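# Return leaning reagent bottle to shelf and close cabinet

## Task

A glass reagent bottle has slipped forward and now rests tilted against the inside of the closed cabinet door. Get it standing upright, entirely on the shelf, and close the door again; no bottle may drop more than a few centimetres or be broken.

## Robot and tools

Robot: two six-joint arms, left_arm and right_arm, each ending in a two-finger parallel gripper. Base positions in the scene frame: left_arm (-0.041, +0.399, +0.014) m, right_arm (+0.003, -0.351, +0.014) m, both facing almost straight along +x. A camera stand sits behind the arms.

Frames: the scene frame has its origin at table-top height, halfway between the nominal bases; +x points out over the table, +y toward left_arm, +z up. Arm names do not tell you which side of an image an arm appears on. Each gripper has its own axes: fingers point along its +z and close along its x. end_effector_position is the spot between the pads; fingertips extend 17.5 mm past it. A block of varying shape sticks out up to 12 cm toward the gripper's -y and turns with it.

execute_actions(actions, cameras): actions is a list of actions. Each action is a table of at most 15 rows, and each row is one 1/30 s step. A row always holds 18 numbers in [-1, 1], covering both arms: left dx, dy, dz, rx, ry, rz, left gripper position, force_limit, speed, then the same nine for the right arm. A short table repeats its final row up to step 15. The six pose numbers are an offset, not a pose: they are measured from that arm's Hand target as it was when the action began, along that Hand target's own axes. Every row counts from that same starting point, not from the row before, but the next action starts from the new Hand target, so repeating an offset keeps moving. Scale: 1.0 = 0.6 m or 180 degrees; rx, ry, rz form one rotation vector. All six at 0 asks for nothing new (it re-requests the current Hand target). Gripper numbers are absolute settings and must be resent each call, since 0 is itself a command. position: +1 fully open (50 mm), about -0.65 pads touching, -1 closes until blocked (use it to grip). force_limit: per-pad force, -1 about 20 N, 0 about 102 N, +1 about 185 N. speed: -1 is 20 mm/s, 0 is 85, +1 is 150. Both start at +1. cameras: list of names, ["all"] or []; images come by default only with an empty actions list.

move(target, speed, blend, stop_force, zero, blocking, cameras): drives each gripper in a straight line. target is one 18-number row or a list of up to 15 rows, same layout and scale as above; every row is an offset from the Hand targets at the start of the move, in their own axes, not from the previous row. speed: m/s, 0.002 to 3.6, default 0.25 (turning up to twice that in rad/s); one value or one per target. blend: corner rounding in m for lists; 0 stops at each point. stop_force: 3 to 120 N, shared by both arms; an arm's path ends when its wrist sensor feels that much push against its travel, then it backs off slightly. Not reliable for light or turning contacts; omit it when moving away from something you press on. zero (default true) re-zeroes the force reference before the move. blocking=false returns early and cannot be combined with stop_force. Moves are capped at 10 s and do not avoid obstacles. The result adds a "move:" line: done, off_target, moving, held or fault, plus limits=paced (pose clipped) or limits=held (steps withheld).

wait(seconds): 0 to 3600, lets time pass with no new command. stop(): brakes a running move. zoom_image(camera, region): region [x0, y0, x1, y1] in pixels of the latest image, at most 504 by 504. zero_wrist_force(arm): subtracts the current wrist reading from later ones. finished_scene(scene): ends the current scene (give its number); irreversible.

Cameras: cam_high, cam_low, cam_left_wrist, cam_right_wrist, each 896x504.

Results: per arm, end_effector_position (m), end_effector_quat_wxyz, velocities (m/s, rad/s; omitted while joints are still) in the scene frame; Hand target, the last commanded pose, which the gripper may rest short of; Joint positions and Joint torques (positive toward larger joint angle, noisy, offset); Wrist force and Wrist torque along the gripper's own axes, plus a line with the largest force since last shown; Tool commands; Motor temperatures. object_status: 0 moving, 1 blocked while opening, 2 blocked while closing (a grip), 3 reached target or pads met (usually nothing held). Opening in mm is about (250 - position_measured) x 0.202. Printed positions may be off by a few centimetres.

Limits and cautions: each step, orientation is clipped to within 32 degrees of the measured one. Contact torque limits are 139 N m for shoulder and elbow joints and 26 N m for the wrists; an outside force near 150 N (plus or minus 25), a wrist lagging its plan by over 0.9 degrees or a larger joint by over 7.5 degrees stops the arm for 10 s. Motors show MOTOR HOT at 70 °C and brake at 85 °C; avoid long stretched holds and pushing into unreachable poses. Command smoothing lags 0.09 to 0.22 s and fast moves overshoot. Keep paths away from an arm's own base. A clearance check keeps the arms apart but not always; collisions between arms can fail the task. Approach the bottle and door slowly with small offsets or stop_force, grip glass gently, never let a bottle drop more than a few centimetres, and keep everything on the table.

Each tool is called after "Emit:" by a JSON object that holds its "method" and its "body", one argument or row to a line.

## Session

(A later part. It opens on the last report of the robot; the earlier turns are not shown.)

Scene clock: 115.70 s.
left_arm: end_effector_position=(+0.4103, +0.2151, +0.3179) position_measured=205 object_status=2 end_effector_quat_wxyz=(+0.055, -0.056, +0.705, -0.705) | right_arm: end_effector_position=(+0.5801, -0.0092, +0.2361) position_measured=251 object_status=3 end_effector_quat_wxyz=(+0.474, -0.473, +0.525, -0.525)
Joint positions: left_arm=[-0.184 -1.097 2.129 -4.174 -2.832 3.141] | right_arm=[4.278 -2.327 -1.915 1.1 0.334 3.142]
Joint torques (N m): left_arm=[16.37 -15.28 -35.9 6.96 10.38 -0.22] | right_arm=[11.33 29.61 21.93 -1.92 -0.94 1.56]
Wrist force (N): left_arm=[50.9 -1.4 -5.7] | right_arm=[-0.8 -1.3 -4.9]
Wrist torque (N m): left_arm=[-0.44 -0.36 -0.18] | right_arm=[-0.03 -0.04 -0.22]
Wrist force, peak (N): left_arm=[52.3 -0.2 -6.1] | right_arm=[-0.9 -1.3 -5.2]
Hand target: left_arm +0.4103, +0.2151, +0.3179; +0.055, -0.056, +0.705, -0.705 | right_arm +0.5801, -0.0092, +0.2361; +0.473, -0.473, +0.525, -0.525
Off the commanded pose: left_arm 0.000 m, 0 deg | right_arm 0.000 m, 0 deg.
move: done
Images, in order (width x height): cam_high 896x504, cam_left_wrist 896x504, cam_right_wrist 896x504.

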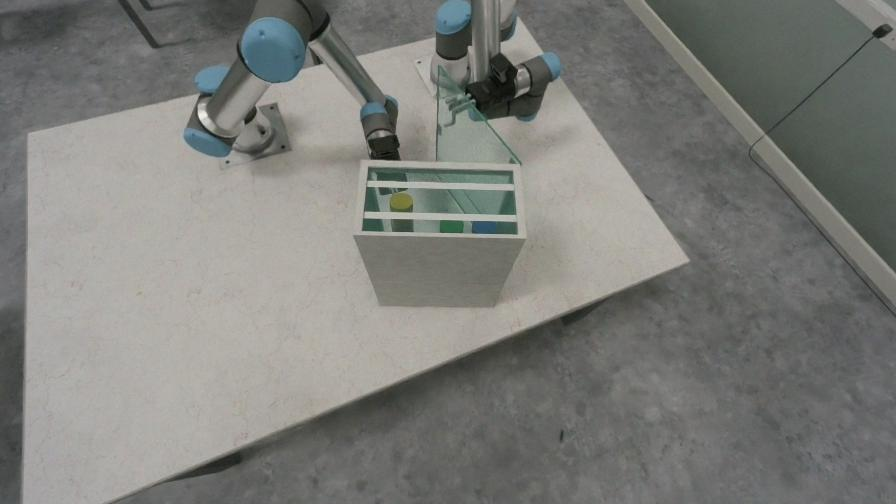

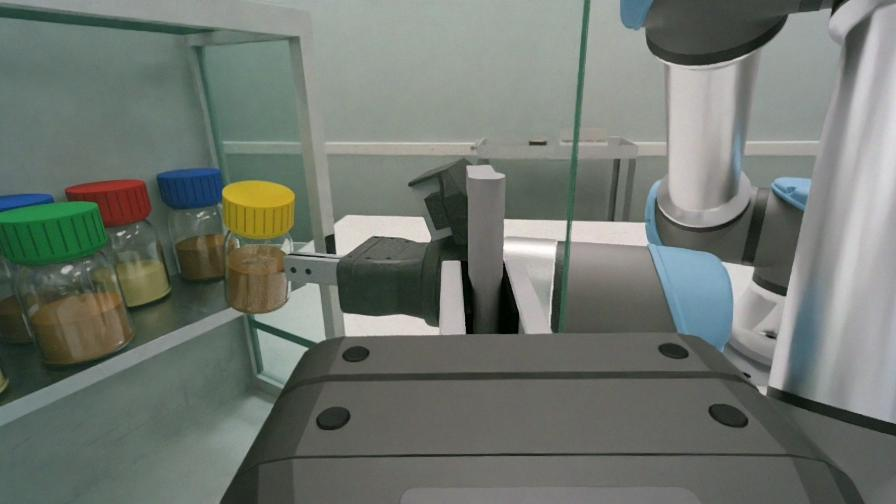

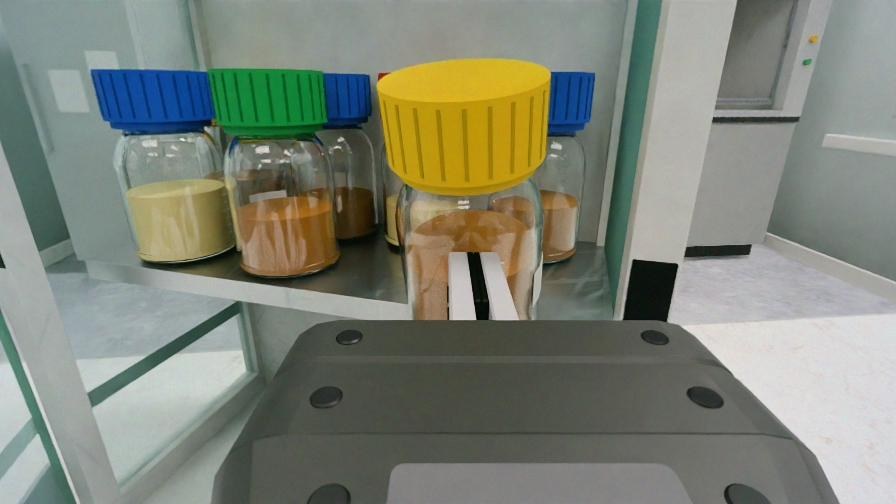

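Emit:
{"method": "move", "body": {
  "target": [0.0028, 0, 0, 0, 0, 0, -1, -0.5, -0.6, 0, 0, 0.05, 0, 0, 0, -1, -0.8, 0],
  "speed": 0.025,
  "cameras": ["cam_right_wrist", "cam_left_wrist"]
}}

Scene clock: 118.07 s.
left_arm: end_effector_position=(+0.4087, +0.2149, +0.3179) position_measured=205 object_status=2 end_effector_quat_wxyz=(+0.055, -0.056, +0.705, -0.705) | right_arm: end_effector_position=(+0.6099, -0.0123, +0.2361) position_measured=251 object_status=3 end_effector_quat_wxyz=(+0.473, -0.473, +0.525, -0.525)
Joint positions: left_arm=[-0.185 -1.1 2.134 -4.177 -2.831 3.141] | right_arm=[4.22 -2.348 -1.859 1.065 0.392 3.142]
Joint torques (N m): left_arm=[-12.54 -50.96 4.54 -6.39 -6.23 2.1] | right_arm=[-13.29 32.11 22.93 -1.45 1.35 0.09]
Wrist force (N): left_arm=[-21.7 1.4 1.8] | right_arm=[-0.9 -0.6 -3.9]
Wrist torque (N m): left_arm=[-0.45 -0.82 -0.13] | right_arm=[-0.06 -0.02 -0.21]
Wrist force, peak (N): left_arm=[50.7 -1.4 -5.8] | right_arm=[-1.0 -1.7 -5.4]
Hand target: left_arm +0.4087, +0.2149, +0.3179; +0.055, -0.056, +0.705, -0.705 | right_arm +0.6100, -0.0123, +0.2361; +0.473, -0.473, +0.525, -0.525
Off the commanded pose: left_arm 0.000 m, 0 deg | right_arm 0.000 m, 0 deg.
move: done
Images, in order (width x height): cam_left_wrist 896x504, cam_right_wrist 896x504.

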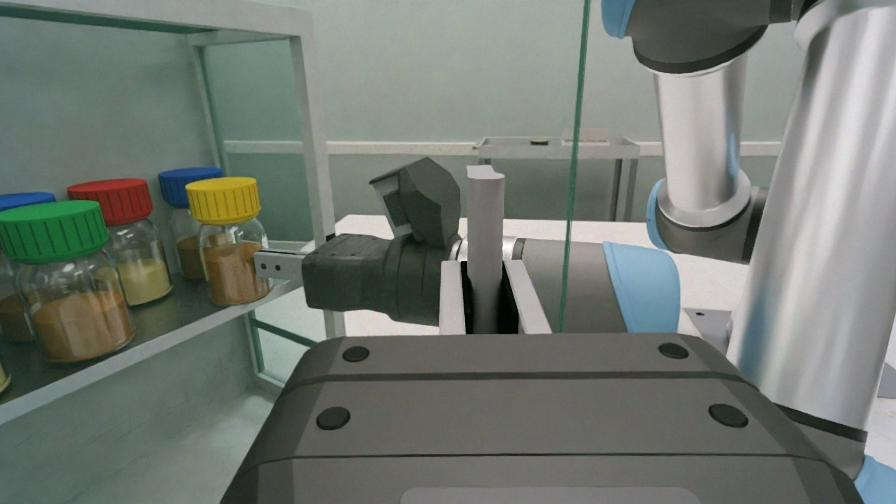

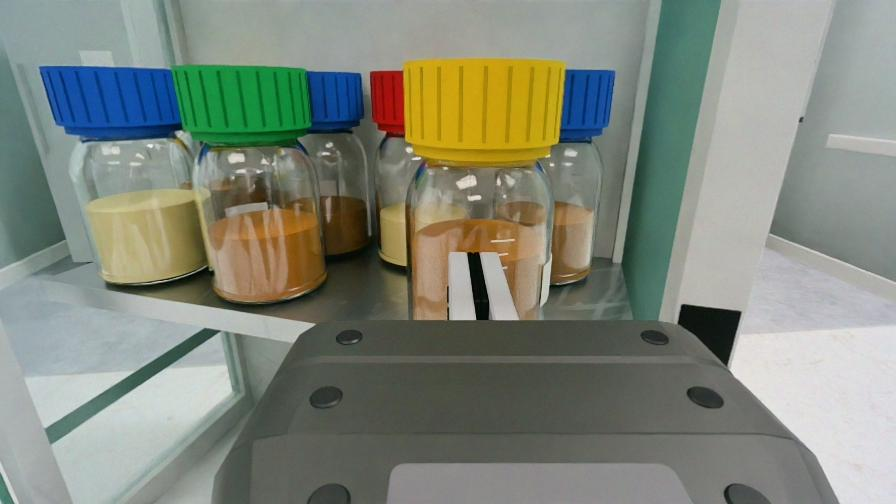

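Emit:
{"method": "move", "body": {
  "target": [-0.0013, 0, 0, 0, 0, 0, -1, -0.5, -0.6, 0, 0, 0.0417, 0, 0, 0, -1, -0.8, 0],
  "speed": 0.03,
  "cameras": ["cam_right_wrist", "cam_left_wrist", "cam_high"]
}}

Emit:
{"method": "zoom_image", "body": {
  "camera": "cam_left_wrist",
  "region": [0, 140, 360, 420]
}}

Scene clock: 119.63 s.
left_arm: end_effector_position=(+0.4094, +0.2150, +0.3179) position_measured=205 object_status=2 end_effector_quat_wxyz=(+0.055, -0.056, +0.705, -0.705) | right_arm: end_effector_position=(+0.6348, -0.0149, +0.2361) position_measured=251 object_status=3 end_effector_quat_wxyz=(+0.473, -0.473, +0.525, -0.525)
Joint positions: left_arm=[-0.185 -1.098 2.132 -4.175 -2.832 3.141] | right_arm=[4.173 -2.368 -1.809 1.035 0.438 3.142]
Joint torques (N m): left_arm=[7.56 -22.18 -26.44 2.28 0.81 1.49] | right_arm=[-12.96 32.38 22.9 -1.33 1.62 -0.05]
Wrist force (N): left_arm=[9.7 3.1 -1.0] | right_arm=[-0.9 -0.7 -4.1]
Wrist torque (N m): left_arm=[-0.13 -1.00 -0.15] | right_arm=[-0.06 -0.02 -0.22]
Wrist force, peak (N): left_arm=[-24.2 2.2 2.4] | right_arm=[-0.9 -0.5 -4.6]
Hand target: left_arm +0.4094, +0.2150, +0.3179; +0.055, -0.056, +0.705, -0.705 | right_arm +0.6349, -0.0149, +0.2361; +0.473, -0.473, +0.525, -0.525
Off the commanded pose: left_arm 0.000 m, 0 deg | right_arm 0.000 m, 0 deg.
move: done
Images, in order (width x height): cam_high 896x504, cam_left_wrist 896x504, cam_right_wrist 896x504.

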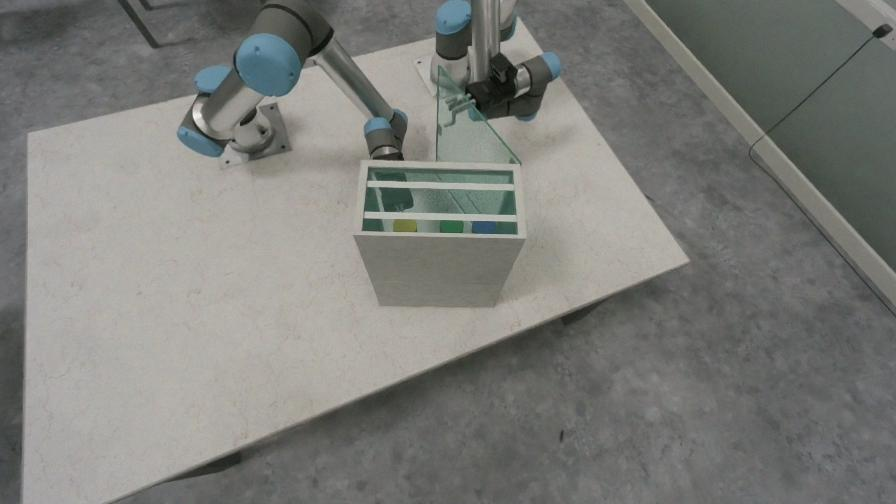

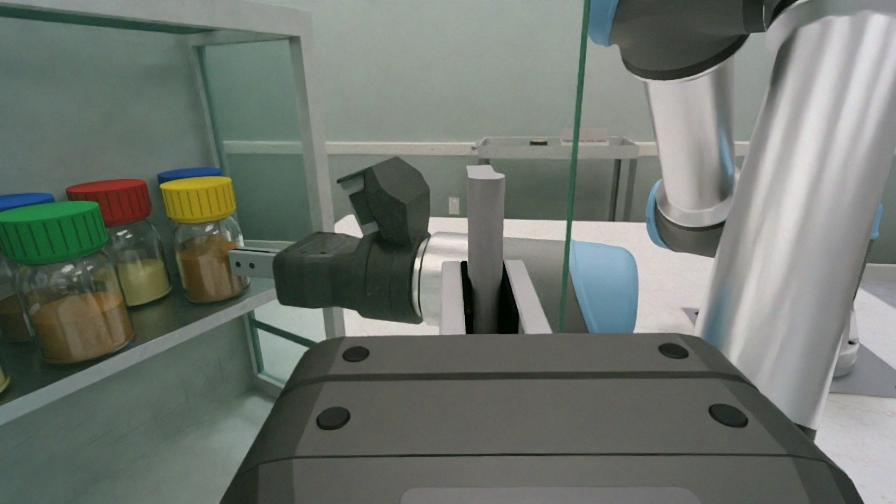

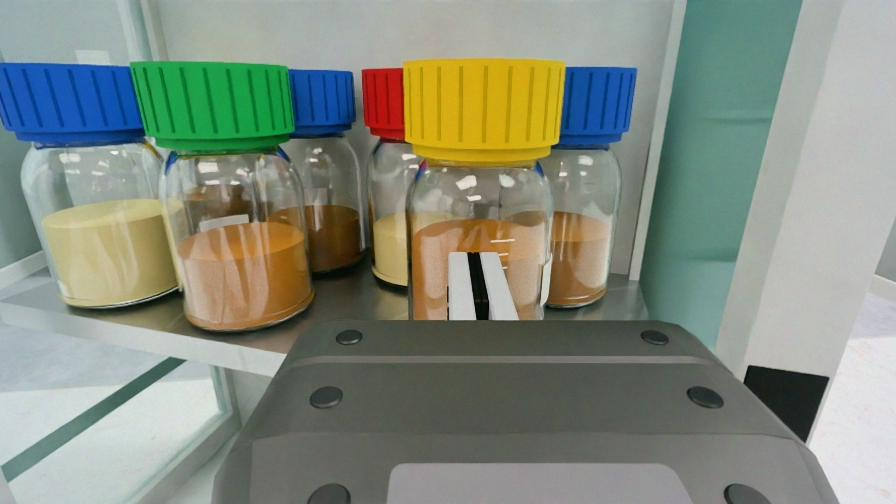

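Scaled by 1.400.

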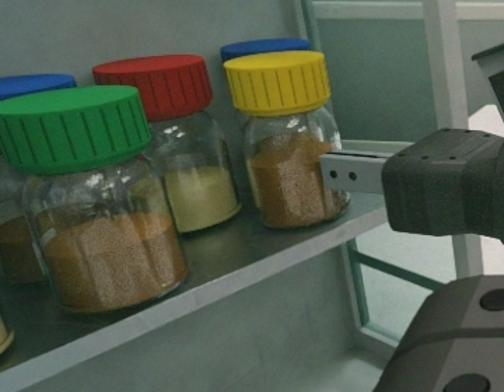

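Emit:
{"method": "move", "body": {
  "target": [
    [0, 0, 0, 0, 0, 0, -1, -0.5, -0.6, 0, 0, -0.1333, 0, 0, 0, -1, -0.8, 0],
    [0, 0, 0, 0, 0, 0, -1, -0.5, -0.6, 0.2745, 0, -0.2633, 0, 0, 0, -1, -0.8, 0]
  ],
  "speed": [0.12, 0.25],
  "blend": [0.02, 0],
  "cameras": ["cam_right_wrist", "cam_left_wrist", "cam_high"]
}}

Emit:
{"method": "zoom_image", "body": {
  "camera": "cam_left_wrist",
  "region": [0, 120, 360, 420]
}}

Scene clock: 124.37 s.
left_arm: end_effector_position=(+0.4094, +0.2150, +0.3179) position_measured=205 object_status=2 end_effector_quat_wxyz=(+0.055, -0.056, +0.705, -0.705) | right_arm: end_effector_position=(+0.4607, -0.1623, +0.2360) position_measured=251 object_status=3 end_effector_quat_wxyz=(+0.473, -0.473, +0.525, -0.525)
Joint positions: left_arm=[-0.185 -1.098 2.132 -4.175 -2.832 3.141] | right_arm=[4.437 -2.169 -2.485 1.511 0.175 3.143]
Joint torques (N m): left_arm=[7.33 -22.26 -25.99 2.37 2.51 0.05] | right_arm=[12.22 14.17 -7.44 2.57 -1.26 -1.7]
Wrist force (N): left_arm=[10.4 2.6 -1.5] | right_arm=[-0.9 -0.2 -3.3]
Wrist torque (N m): left_arm=[-0.19 -1.02 -0.15] | right_arm=[0.03 -0.05 -0.12]
Wrist force, peak (N): left_arm=[10.6 3.3 -1.4] | right_arm=[-0.8 -0.8 -4.5]
Hand target: left_arm +0.4094, +0.2150, +0.3179; +0.055, -0.056, +0.705, -0.705 | right_arm +0.4607, -0.1623, +0.2360; +0.473, -0.473, +0.525, -0.525
Off the commanded pose: left_arm 0.000 m, 0 deg | right_arm 0.000 m, 0 deg.
move: done
Images, in order (width x height): cam_high 896x504, cam_left_wrist 896x504, cam_right_wrist 896x504.

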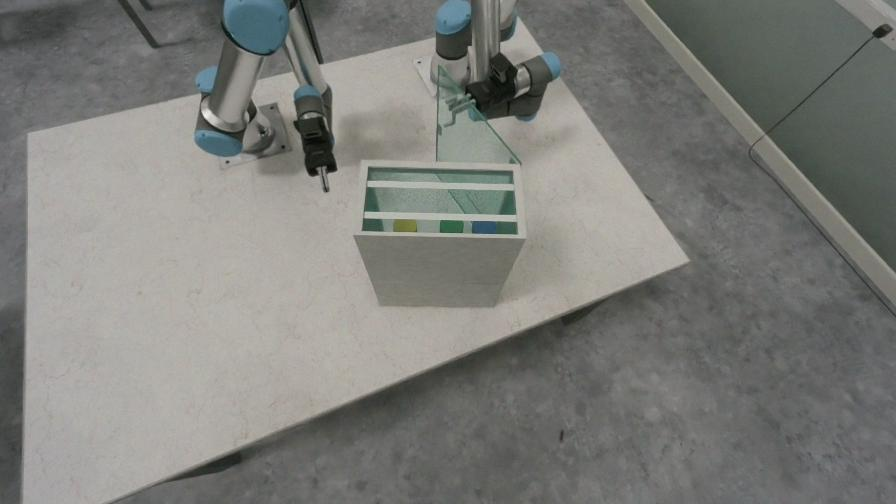

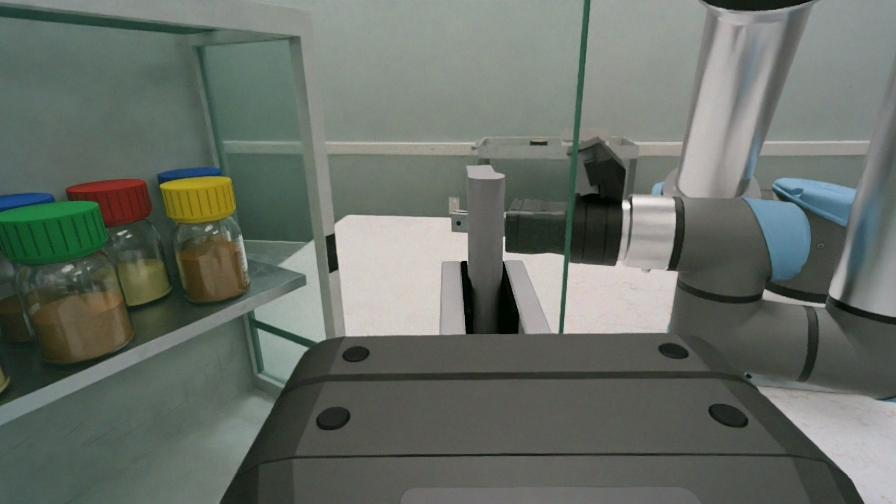

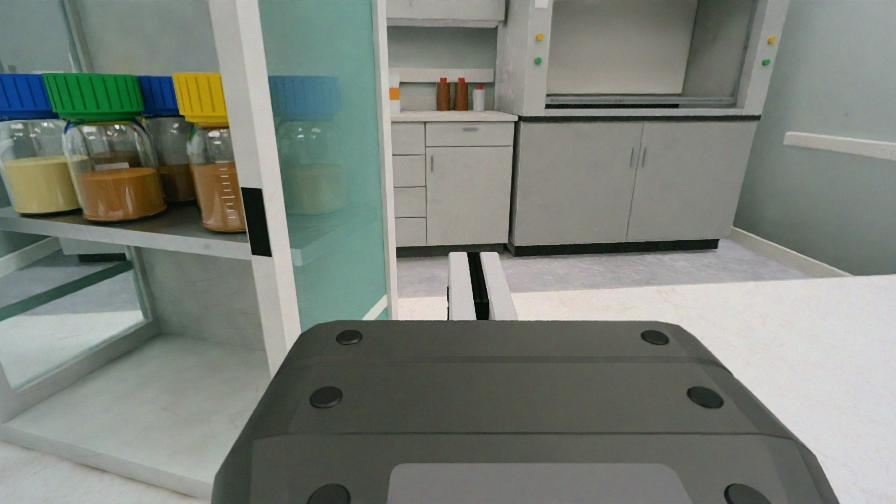

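Scaled by 1.400.

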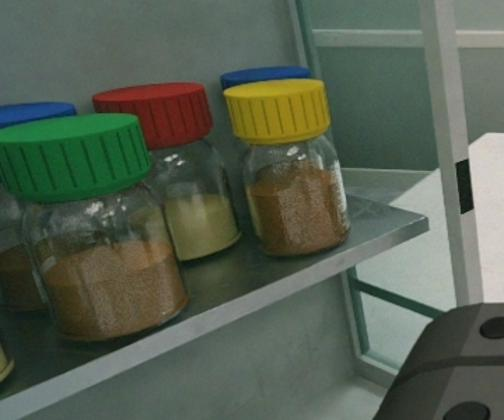

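Emit:
{"method": "move", "body": {
  "target": [
    [0.0033, 0, 0.0405, 0, -0.0278, 0, -1, -0.5, -0.6, 0, 0, 0, 0, 0, 0, -1, -0.8, 0],
    [0.0033, 0, 0.0815, 0, -0.0556, 0, -1, -0.5, -0.6, 0, 0, 0, 0, 0, 0, -1, -0.8, 0],
    [-0.0002, 0, 0.122, 0, -0.0833, 0, -1, -0.5, -0.6, 0, 0, 0, 0, 0, 0, -1, -0.8, 0],
    [-0.007, 0, 0.1622, 0, -0.1111, 0, -1, -0.5, -0.6, 0, 0, 0, 0, 0, 0, -1, -0.8, 0],
    [-0.0173, 0, 0.2017, 0, -0.1389, 0, -1, -0.5, -0.6, 0, 0, 0, 0, 0, 0, -1, -0.8, 0],
    [-0.0308, 0, 0.2402, 0, -0.1667, 0, -1, -0.5, -0.6, 0, 0, 0, 0, 0, 0, -1, -0.8, 0],
    [-0.0477, 0, 0.2772, 0, -0.1944, 0, -1, -0.5, -0.6, 0, 0, 0, 0, 0, 0, -1, -0.8, 0],
    [-0.0673, 0, 0.3127, 0, -0.2222, 0, -1, -0.5, -0.6, 0, 0, 0, 0, 0, 0, -1, -0.8, 0],
    [-0.09, 0, 0.3467, 0, -0.25, 0, -1, -0.5, -0.6, 0, 0, 0, 0, 0, 0, -1, -0.8, 0],
    [-0.1155, 0, 0.3785, 0, -0.2778, 0, -1, -0.5, -0.6, 0, 0, 0, 0, 0, 0, -1, -0.8, 0]
  ],
  "speed": 0.14,
  "blend": [0.01, 0.01, 0.01, 0.01, 0.01, 0.01, 0.01, 0.01, 0.01, 0],
  "cameras": ["cam_right_wrist", "cam_left_wrist"]
}}

Scene clock: 128.67 s.
left_arm: end_effector_position=(+0.5133, +0.0016, +0.3179) position_measured=205 object_status=2 end_effector_quat_wxyz=(+0.348, -0.348, +0.616, -0.615) | right_arm: end_effector_position=(+0.4607, -0.1623, +0.2360) position_measured=251 object_status=3 end_effector_quat_wxyz=(+0.473, -0.473, +0.525, -0.525)
Joint positions: left_arm=[-1.023 -1.086 2.107 -4.162 -1.121 3.141] | right_arm=[4.437 -2.169 -2.485 1.512 0.174 3.142]
Joint torques (N m): left_arm=[-10.03 -26.03 -28.11 0.05 0.57 -2.27] | right_arm=[11.42 13.52 9.6 2.72 -1.19 -1.72]
Wrist force (N): left_arm=[1.2 3.9 0.4] | right_arm=[-1.0 -0.3 -3.3]
Wrist torque (N m): left_arm=[-0.14 -0.85 -0.12] | right_arm=[0.02 -0.03 -0.11]
Wrist force, peak (N): left_arm=[-25.2 10.0 3.6] | right_arm=[-1.0 -0.5 -3.6]
Hand target: left_arm +0.5134, +0.0015, +0.3179; +0.348, -0.348, +0.615, -0.615 | right_arm +0.4607, -0.1623, +0.2360; +0.473, -0.473, +0.525, -0.525
Off the commanded pose: left_arm 0.000 m, 0 deg | right_arm 0.000 m, 0 deg.
move: done
Images, in order (width x height): cam_left_wrist 896x504, cam_right_wrist 896x504.

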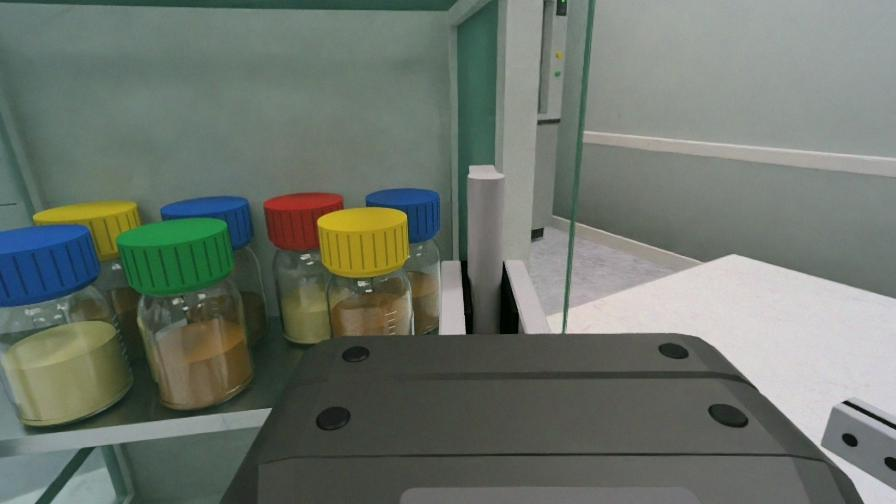

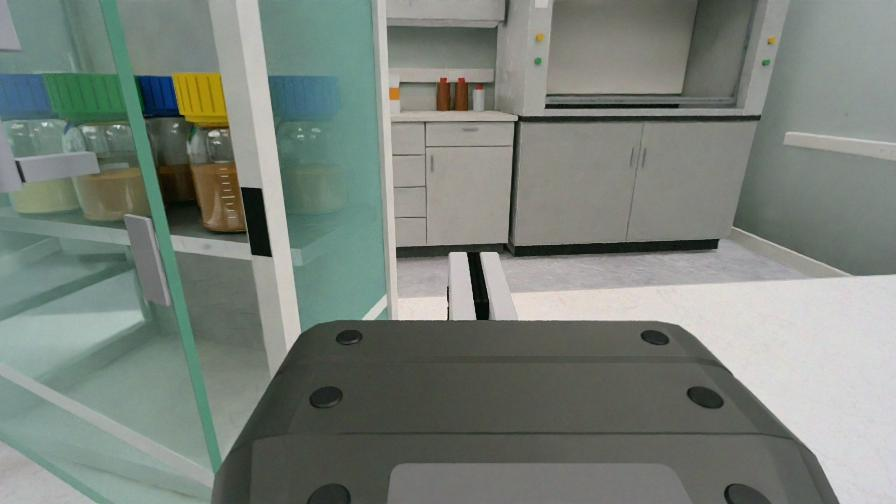

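Emit:
{"method": "move", "body": {
  "target": [
    [0.0045, 0, 0.0403, 0, -0.0278, 0, -1, -0.5, -0.6, 0, 0, 0, 0, 0, 0, -1, -0.8, 0],
    [0.0058, 0, 0.0813, 0, -0.0556, 0, -1, -0.5, -0.6, 0, 0, 0, 0, 0, 0, -1, -0.8, 0]
  ],
  "speed": [0.06, 0.025],
  "blend": [0.01, 0],
  "cameras": ["cam_right_wrist", "cam_left_wrist"]
}}

Emit:
{"method": "zoom_image", "body": {
  "camera": "cam_right_wrist",
  "region": [0, 0, 420, 330]
}}

Scene clock: 132.03 s.
left_arm: end_effector_position=(+0.5534, -0.0265, +0.3179) position_measured=205 object_status=2 end_effector_quat_wxyz=(+0.400, -0.401, +0.583, -0.583) | right_arm: end_effector_position=(+0.4607, -0.1623, +0.2360) position_measured=251 object_status=3 end_effector_quat_wxyz=(+0.473, -0.473, +0.525, -0.525)
Joint positions: left_arm=[-1.067 -0.994 1.925 -4.072 -0.902 3.141] | right_arm=[4.437 -2.169 -2.485 1.512 0.174 3.142]
Joint torques (N m): left_arm=[-9.95 -29.16 -29.43 0.43 1.13 -2.37] | right_arm=[11.25 13.53 9.72 2.73 -1.12 -1.6]
Wrist force (N): left_arm=[2.2 1.4 4.1] | right_arm=[-1.1 -0.4 -3.3]
Wrist torque (N m): left_arm=[-0.16 -0.58 -0.12] | right_arm=[0.01 -0.01 -0.12]
Wrist force, peak (N): left_arm=[3.5 1.0 9.4] | right_arm=[-1.0 -0.4 -3.7]
Hand target: left_arm +0.5534, -0.0266, +0.3179; +0.400, -0.401, +0.583, -0.583 | right_arm +0.4607, -0.1623, +0.2360; +0.473, -0.473, +0.525, -0.525
Off the commanded pose: left_arm 0.000 m, 0 deg | right_arm 0.000 m, 0 deg.
move: done
Images, in order (width x height): cam_left_wrist 896x504, cam_right_wrist 896x504.

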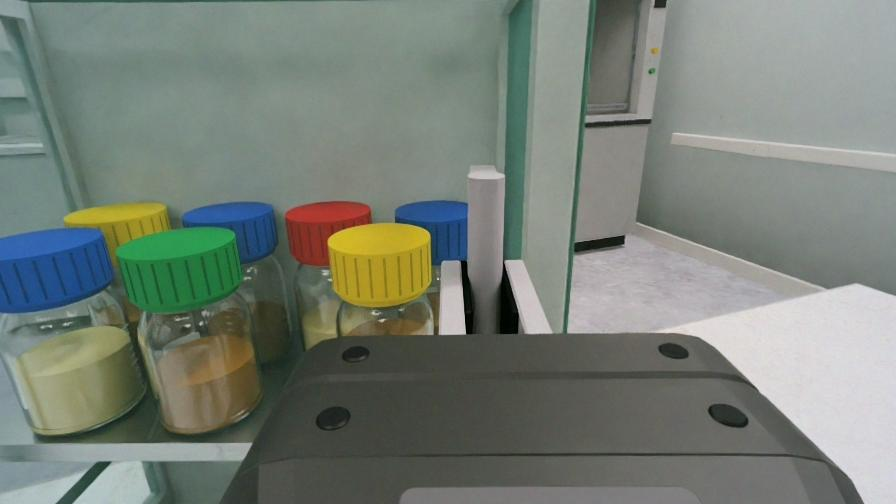

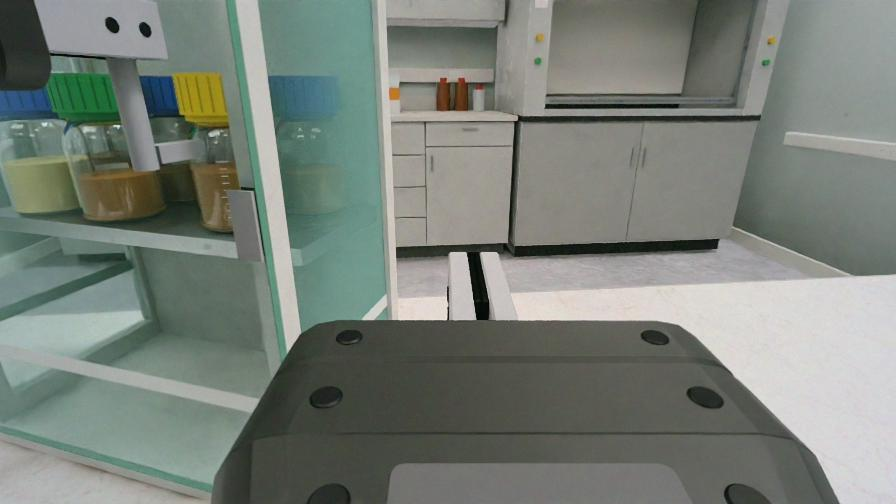

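Scaled by 1.200.

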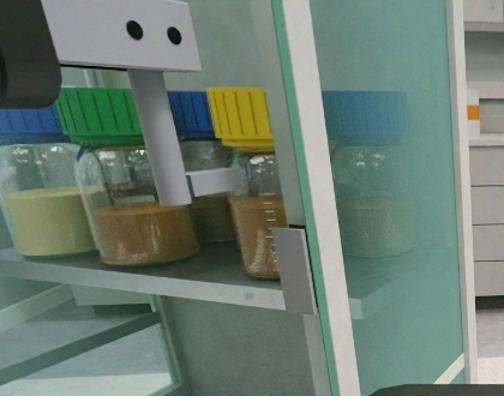

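Emit:
{"method": "move", "body": {
  "target": [0, 0, 0.0015, 0, 0, 0, -1, -0.5, -0.6, 0, 0, 0, 0, 0, 0, -1, -0.8, 0],
  "speed": 0.01
}}

Emit:
{"method": "move", "body": {
  "target": [
    [0, 0, 0, 0, 0, 0, 1, -0.5, -0.6, 0, 0, 0, 0, 0, 0, -1, -0.8, 0],
    [0, 0, -0.16, 0, 0, 0, 1, -0.5, -0.6, -0.03, 0, -0.05, 0, 0, 0, -1, -0.8, 0]
  ],
  "speed": 0.12,
  "cameras": ["cam_right_wrist", "cam_left_wrist", "cam_high"]
}}

Emit:
{"method": "zoom_image", "body": {
  "camera": "cam_right_wrist",
  "region": [0, 0, 420, 330]
}}

Emit:
{"method": "zoom_image", "body": {
  "camera": "cam_left_wrist",
  "region": [60, 120, 560, 340]
}}

Scene clock: 132.93 s.
left_arm: end_effector_position=(+0.5542, -0.0269, +0.3179) position_measured=205 object_status=2 end_effector_quat_wxyz=(+0.400, -0.401, +0.583, -0.583) | right_arm: end_effector_position=(+0.4607, -0.1623, +0.2360) position_measured=251 object_status=3 end_effector_quat_wxyz=(+0.473, -0.473, +0.525, -0.525)
Joint positions: left_arm=[-1.066 -0.993 1.922 -4.071 -0.903 3.141] | right_arm=[4.437 -2.169 -2.485 1.512 0.174 3.142]
Joint torques (N m): left_arm=[5.74 -27.98 -31.87 1.85 -2.45 -2.28] | right_arm=[11.28 14.01 9.13 2.71 -1.16 -1.57]
Wrist force (N): left_arm=[-0.6 3.3 -15.4] | right_arm=[-1.1 -0.3 -3.4]
Wrist torque (N m): left_arm=[-0.13 -0.61 -0.11] | right_arm=[0.01 -0.02 -0.11]
Wrist force, peak (N): left_arm=[-0.7 3.1 -15.5] | right_arm=[-1.3 -0.4 -3.4]
Hand target: left_arm +0.5543, -0.0269, +0.3179; +0.400, -0.401, +0.583, -0.583 | right_arm +0.4607, -0.1623, +0.2360; +0.473, -0.473, +0.525, -0.525
Off the commanded pose: left_arm 0.000 m, 0 deg | right_arm 0.000 m, 0 deg.
move: done

Scene clock: 135.50 s.
left_arm: end_effector_position=(+0.4647, +0.0075, +0.3179) position_measured=3 object_status=3 end_effector_quat_wxyz=(+0.400, -0.401, +0.583, -0.583) | right_arm: end_effector_position=(+0.4327, -0.1413, +0.2360) position_measured=251 object_status=3 end_effector_quat_wxyz=(+0.473, -0.473, +0.525, -0.525)
Joint positions: left_arm=[-1.221 -1.125 2.183 -4.199 -0.748 3.141] | right_arm=[4.559 -2.169 -2.489 1.515 0.053 3.144]
Joint torques (N m): left_arm=[-6.4 -47.18 -1.75 -4.66 1.91 0.02] | right_arm=[12.12 41.34 -8.17 2.31 -1.07 1.48]
Wrist force (N): left_arm=[4.9 1.4 -0.7] | right_arm=[-0.8 -0.5 -3.3]
Wrist torque (N m): left_arm=[-0.15 -0.75 -0.13] | right_arm=[0.00 -0.06 -0.25]
Wrist force, peak (N): left_arm=[-0.5 3.2 -15.7] | right_arm=[-1.2 -0.4 -3.7]
Hand target: left_arm +0.4646, +0.0075, +0.3179; +0.400, -0.401, +0.583, -0.583 | right_arm +0.4327, -0.1413, +0.2360; +0.473, -0.473, +0.525, -0.525
Off the commanded pose: left_arm 0.000 m, 0 deg | right_arm 0.000 m, 0 deg.
move: done
Images, in order (width x height): cam_high 896x504, cam_left_wrist 896x504, cam_right_wrist 896x504.

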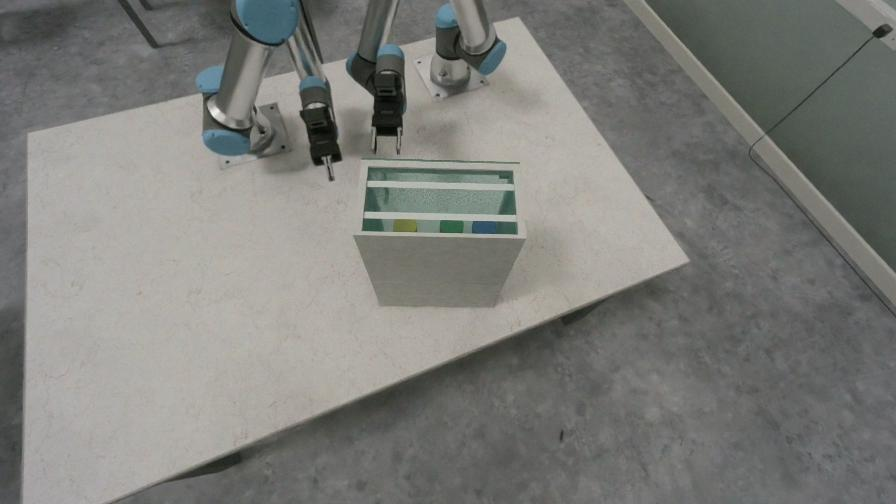

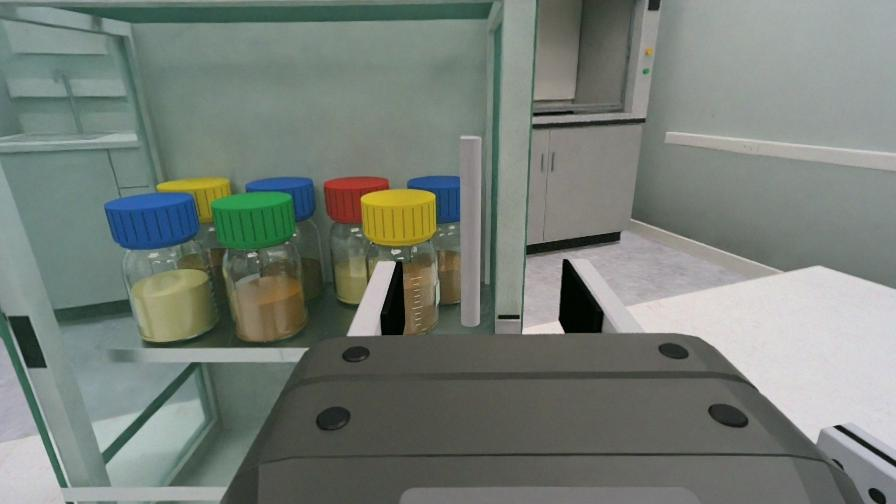

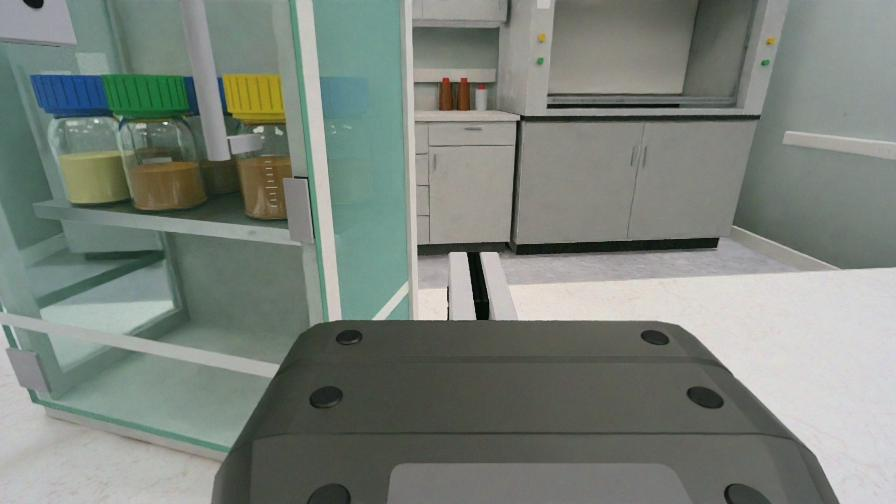

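Scaled by 1.200.

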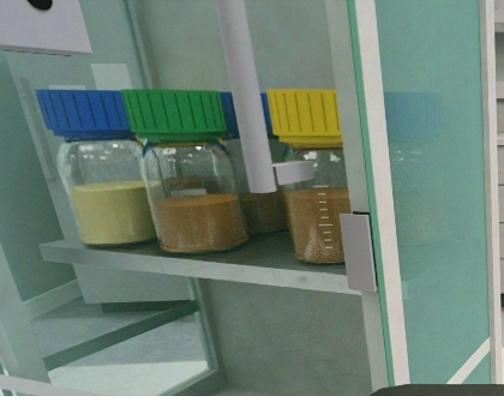

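Scaled by 1.008.

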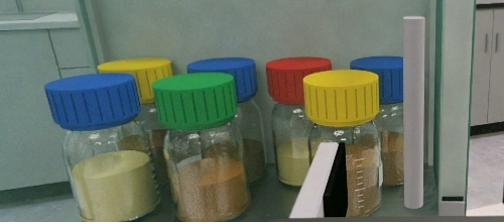

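Emit:
{"method": "finished_scene", "body": {
  "scene": 1
}}

The scene is finished: the task was done.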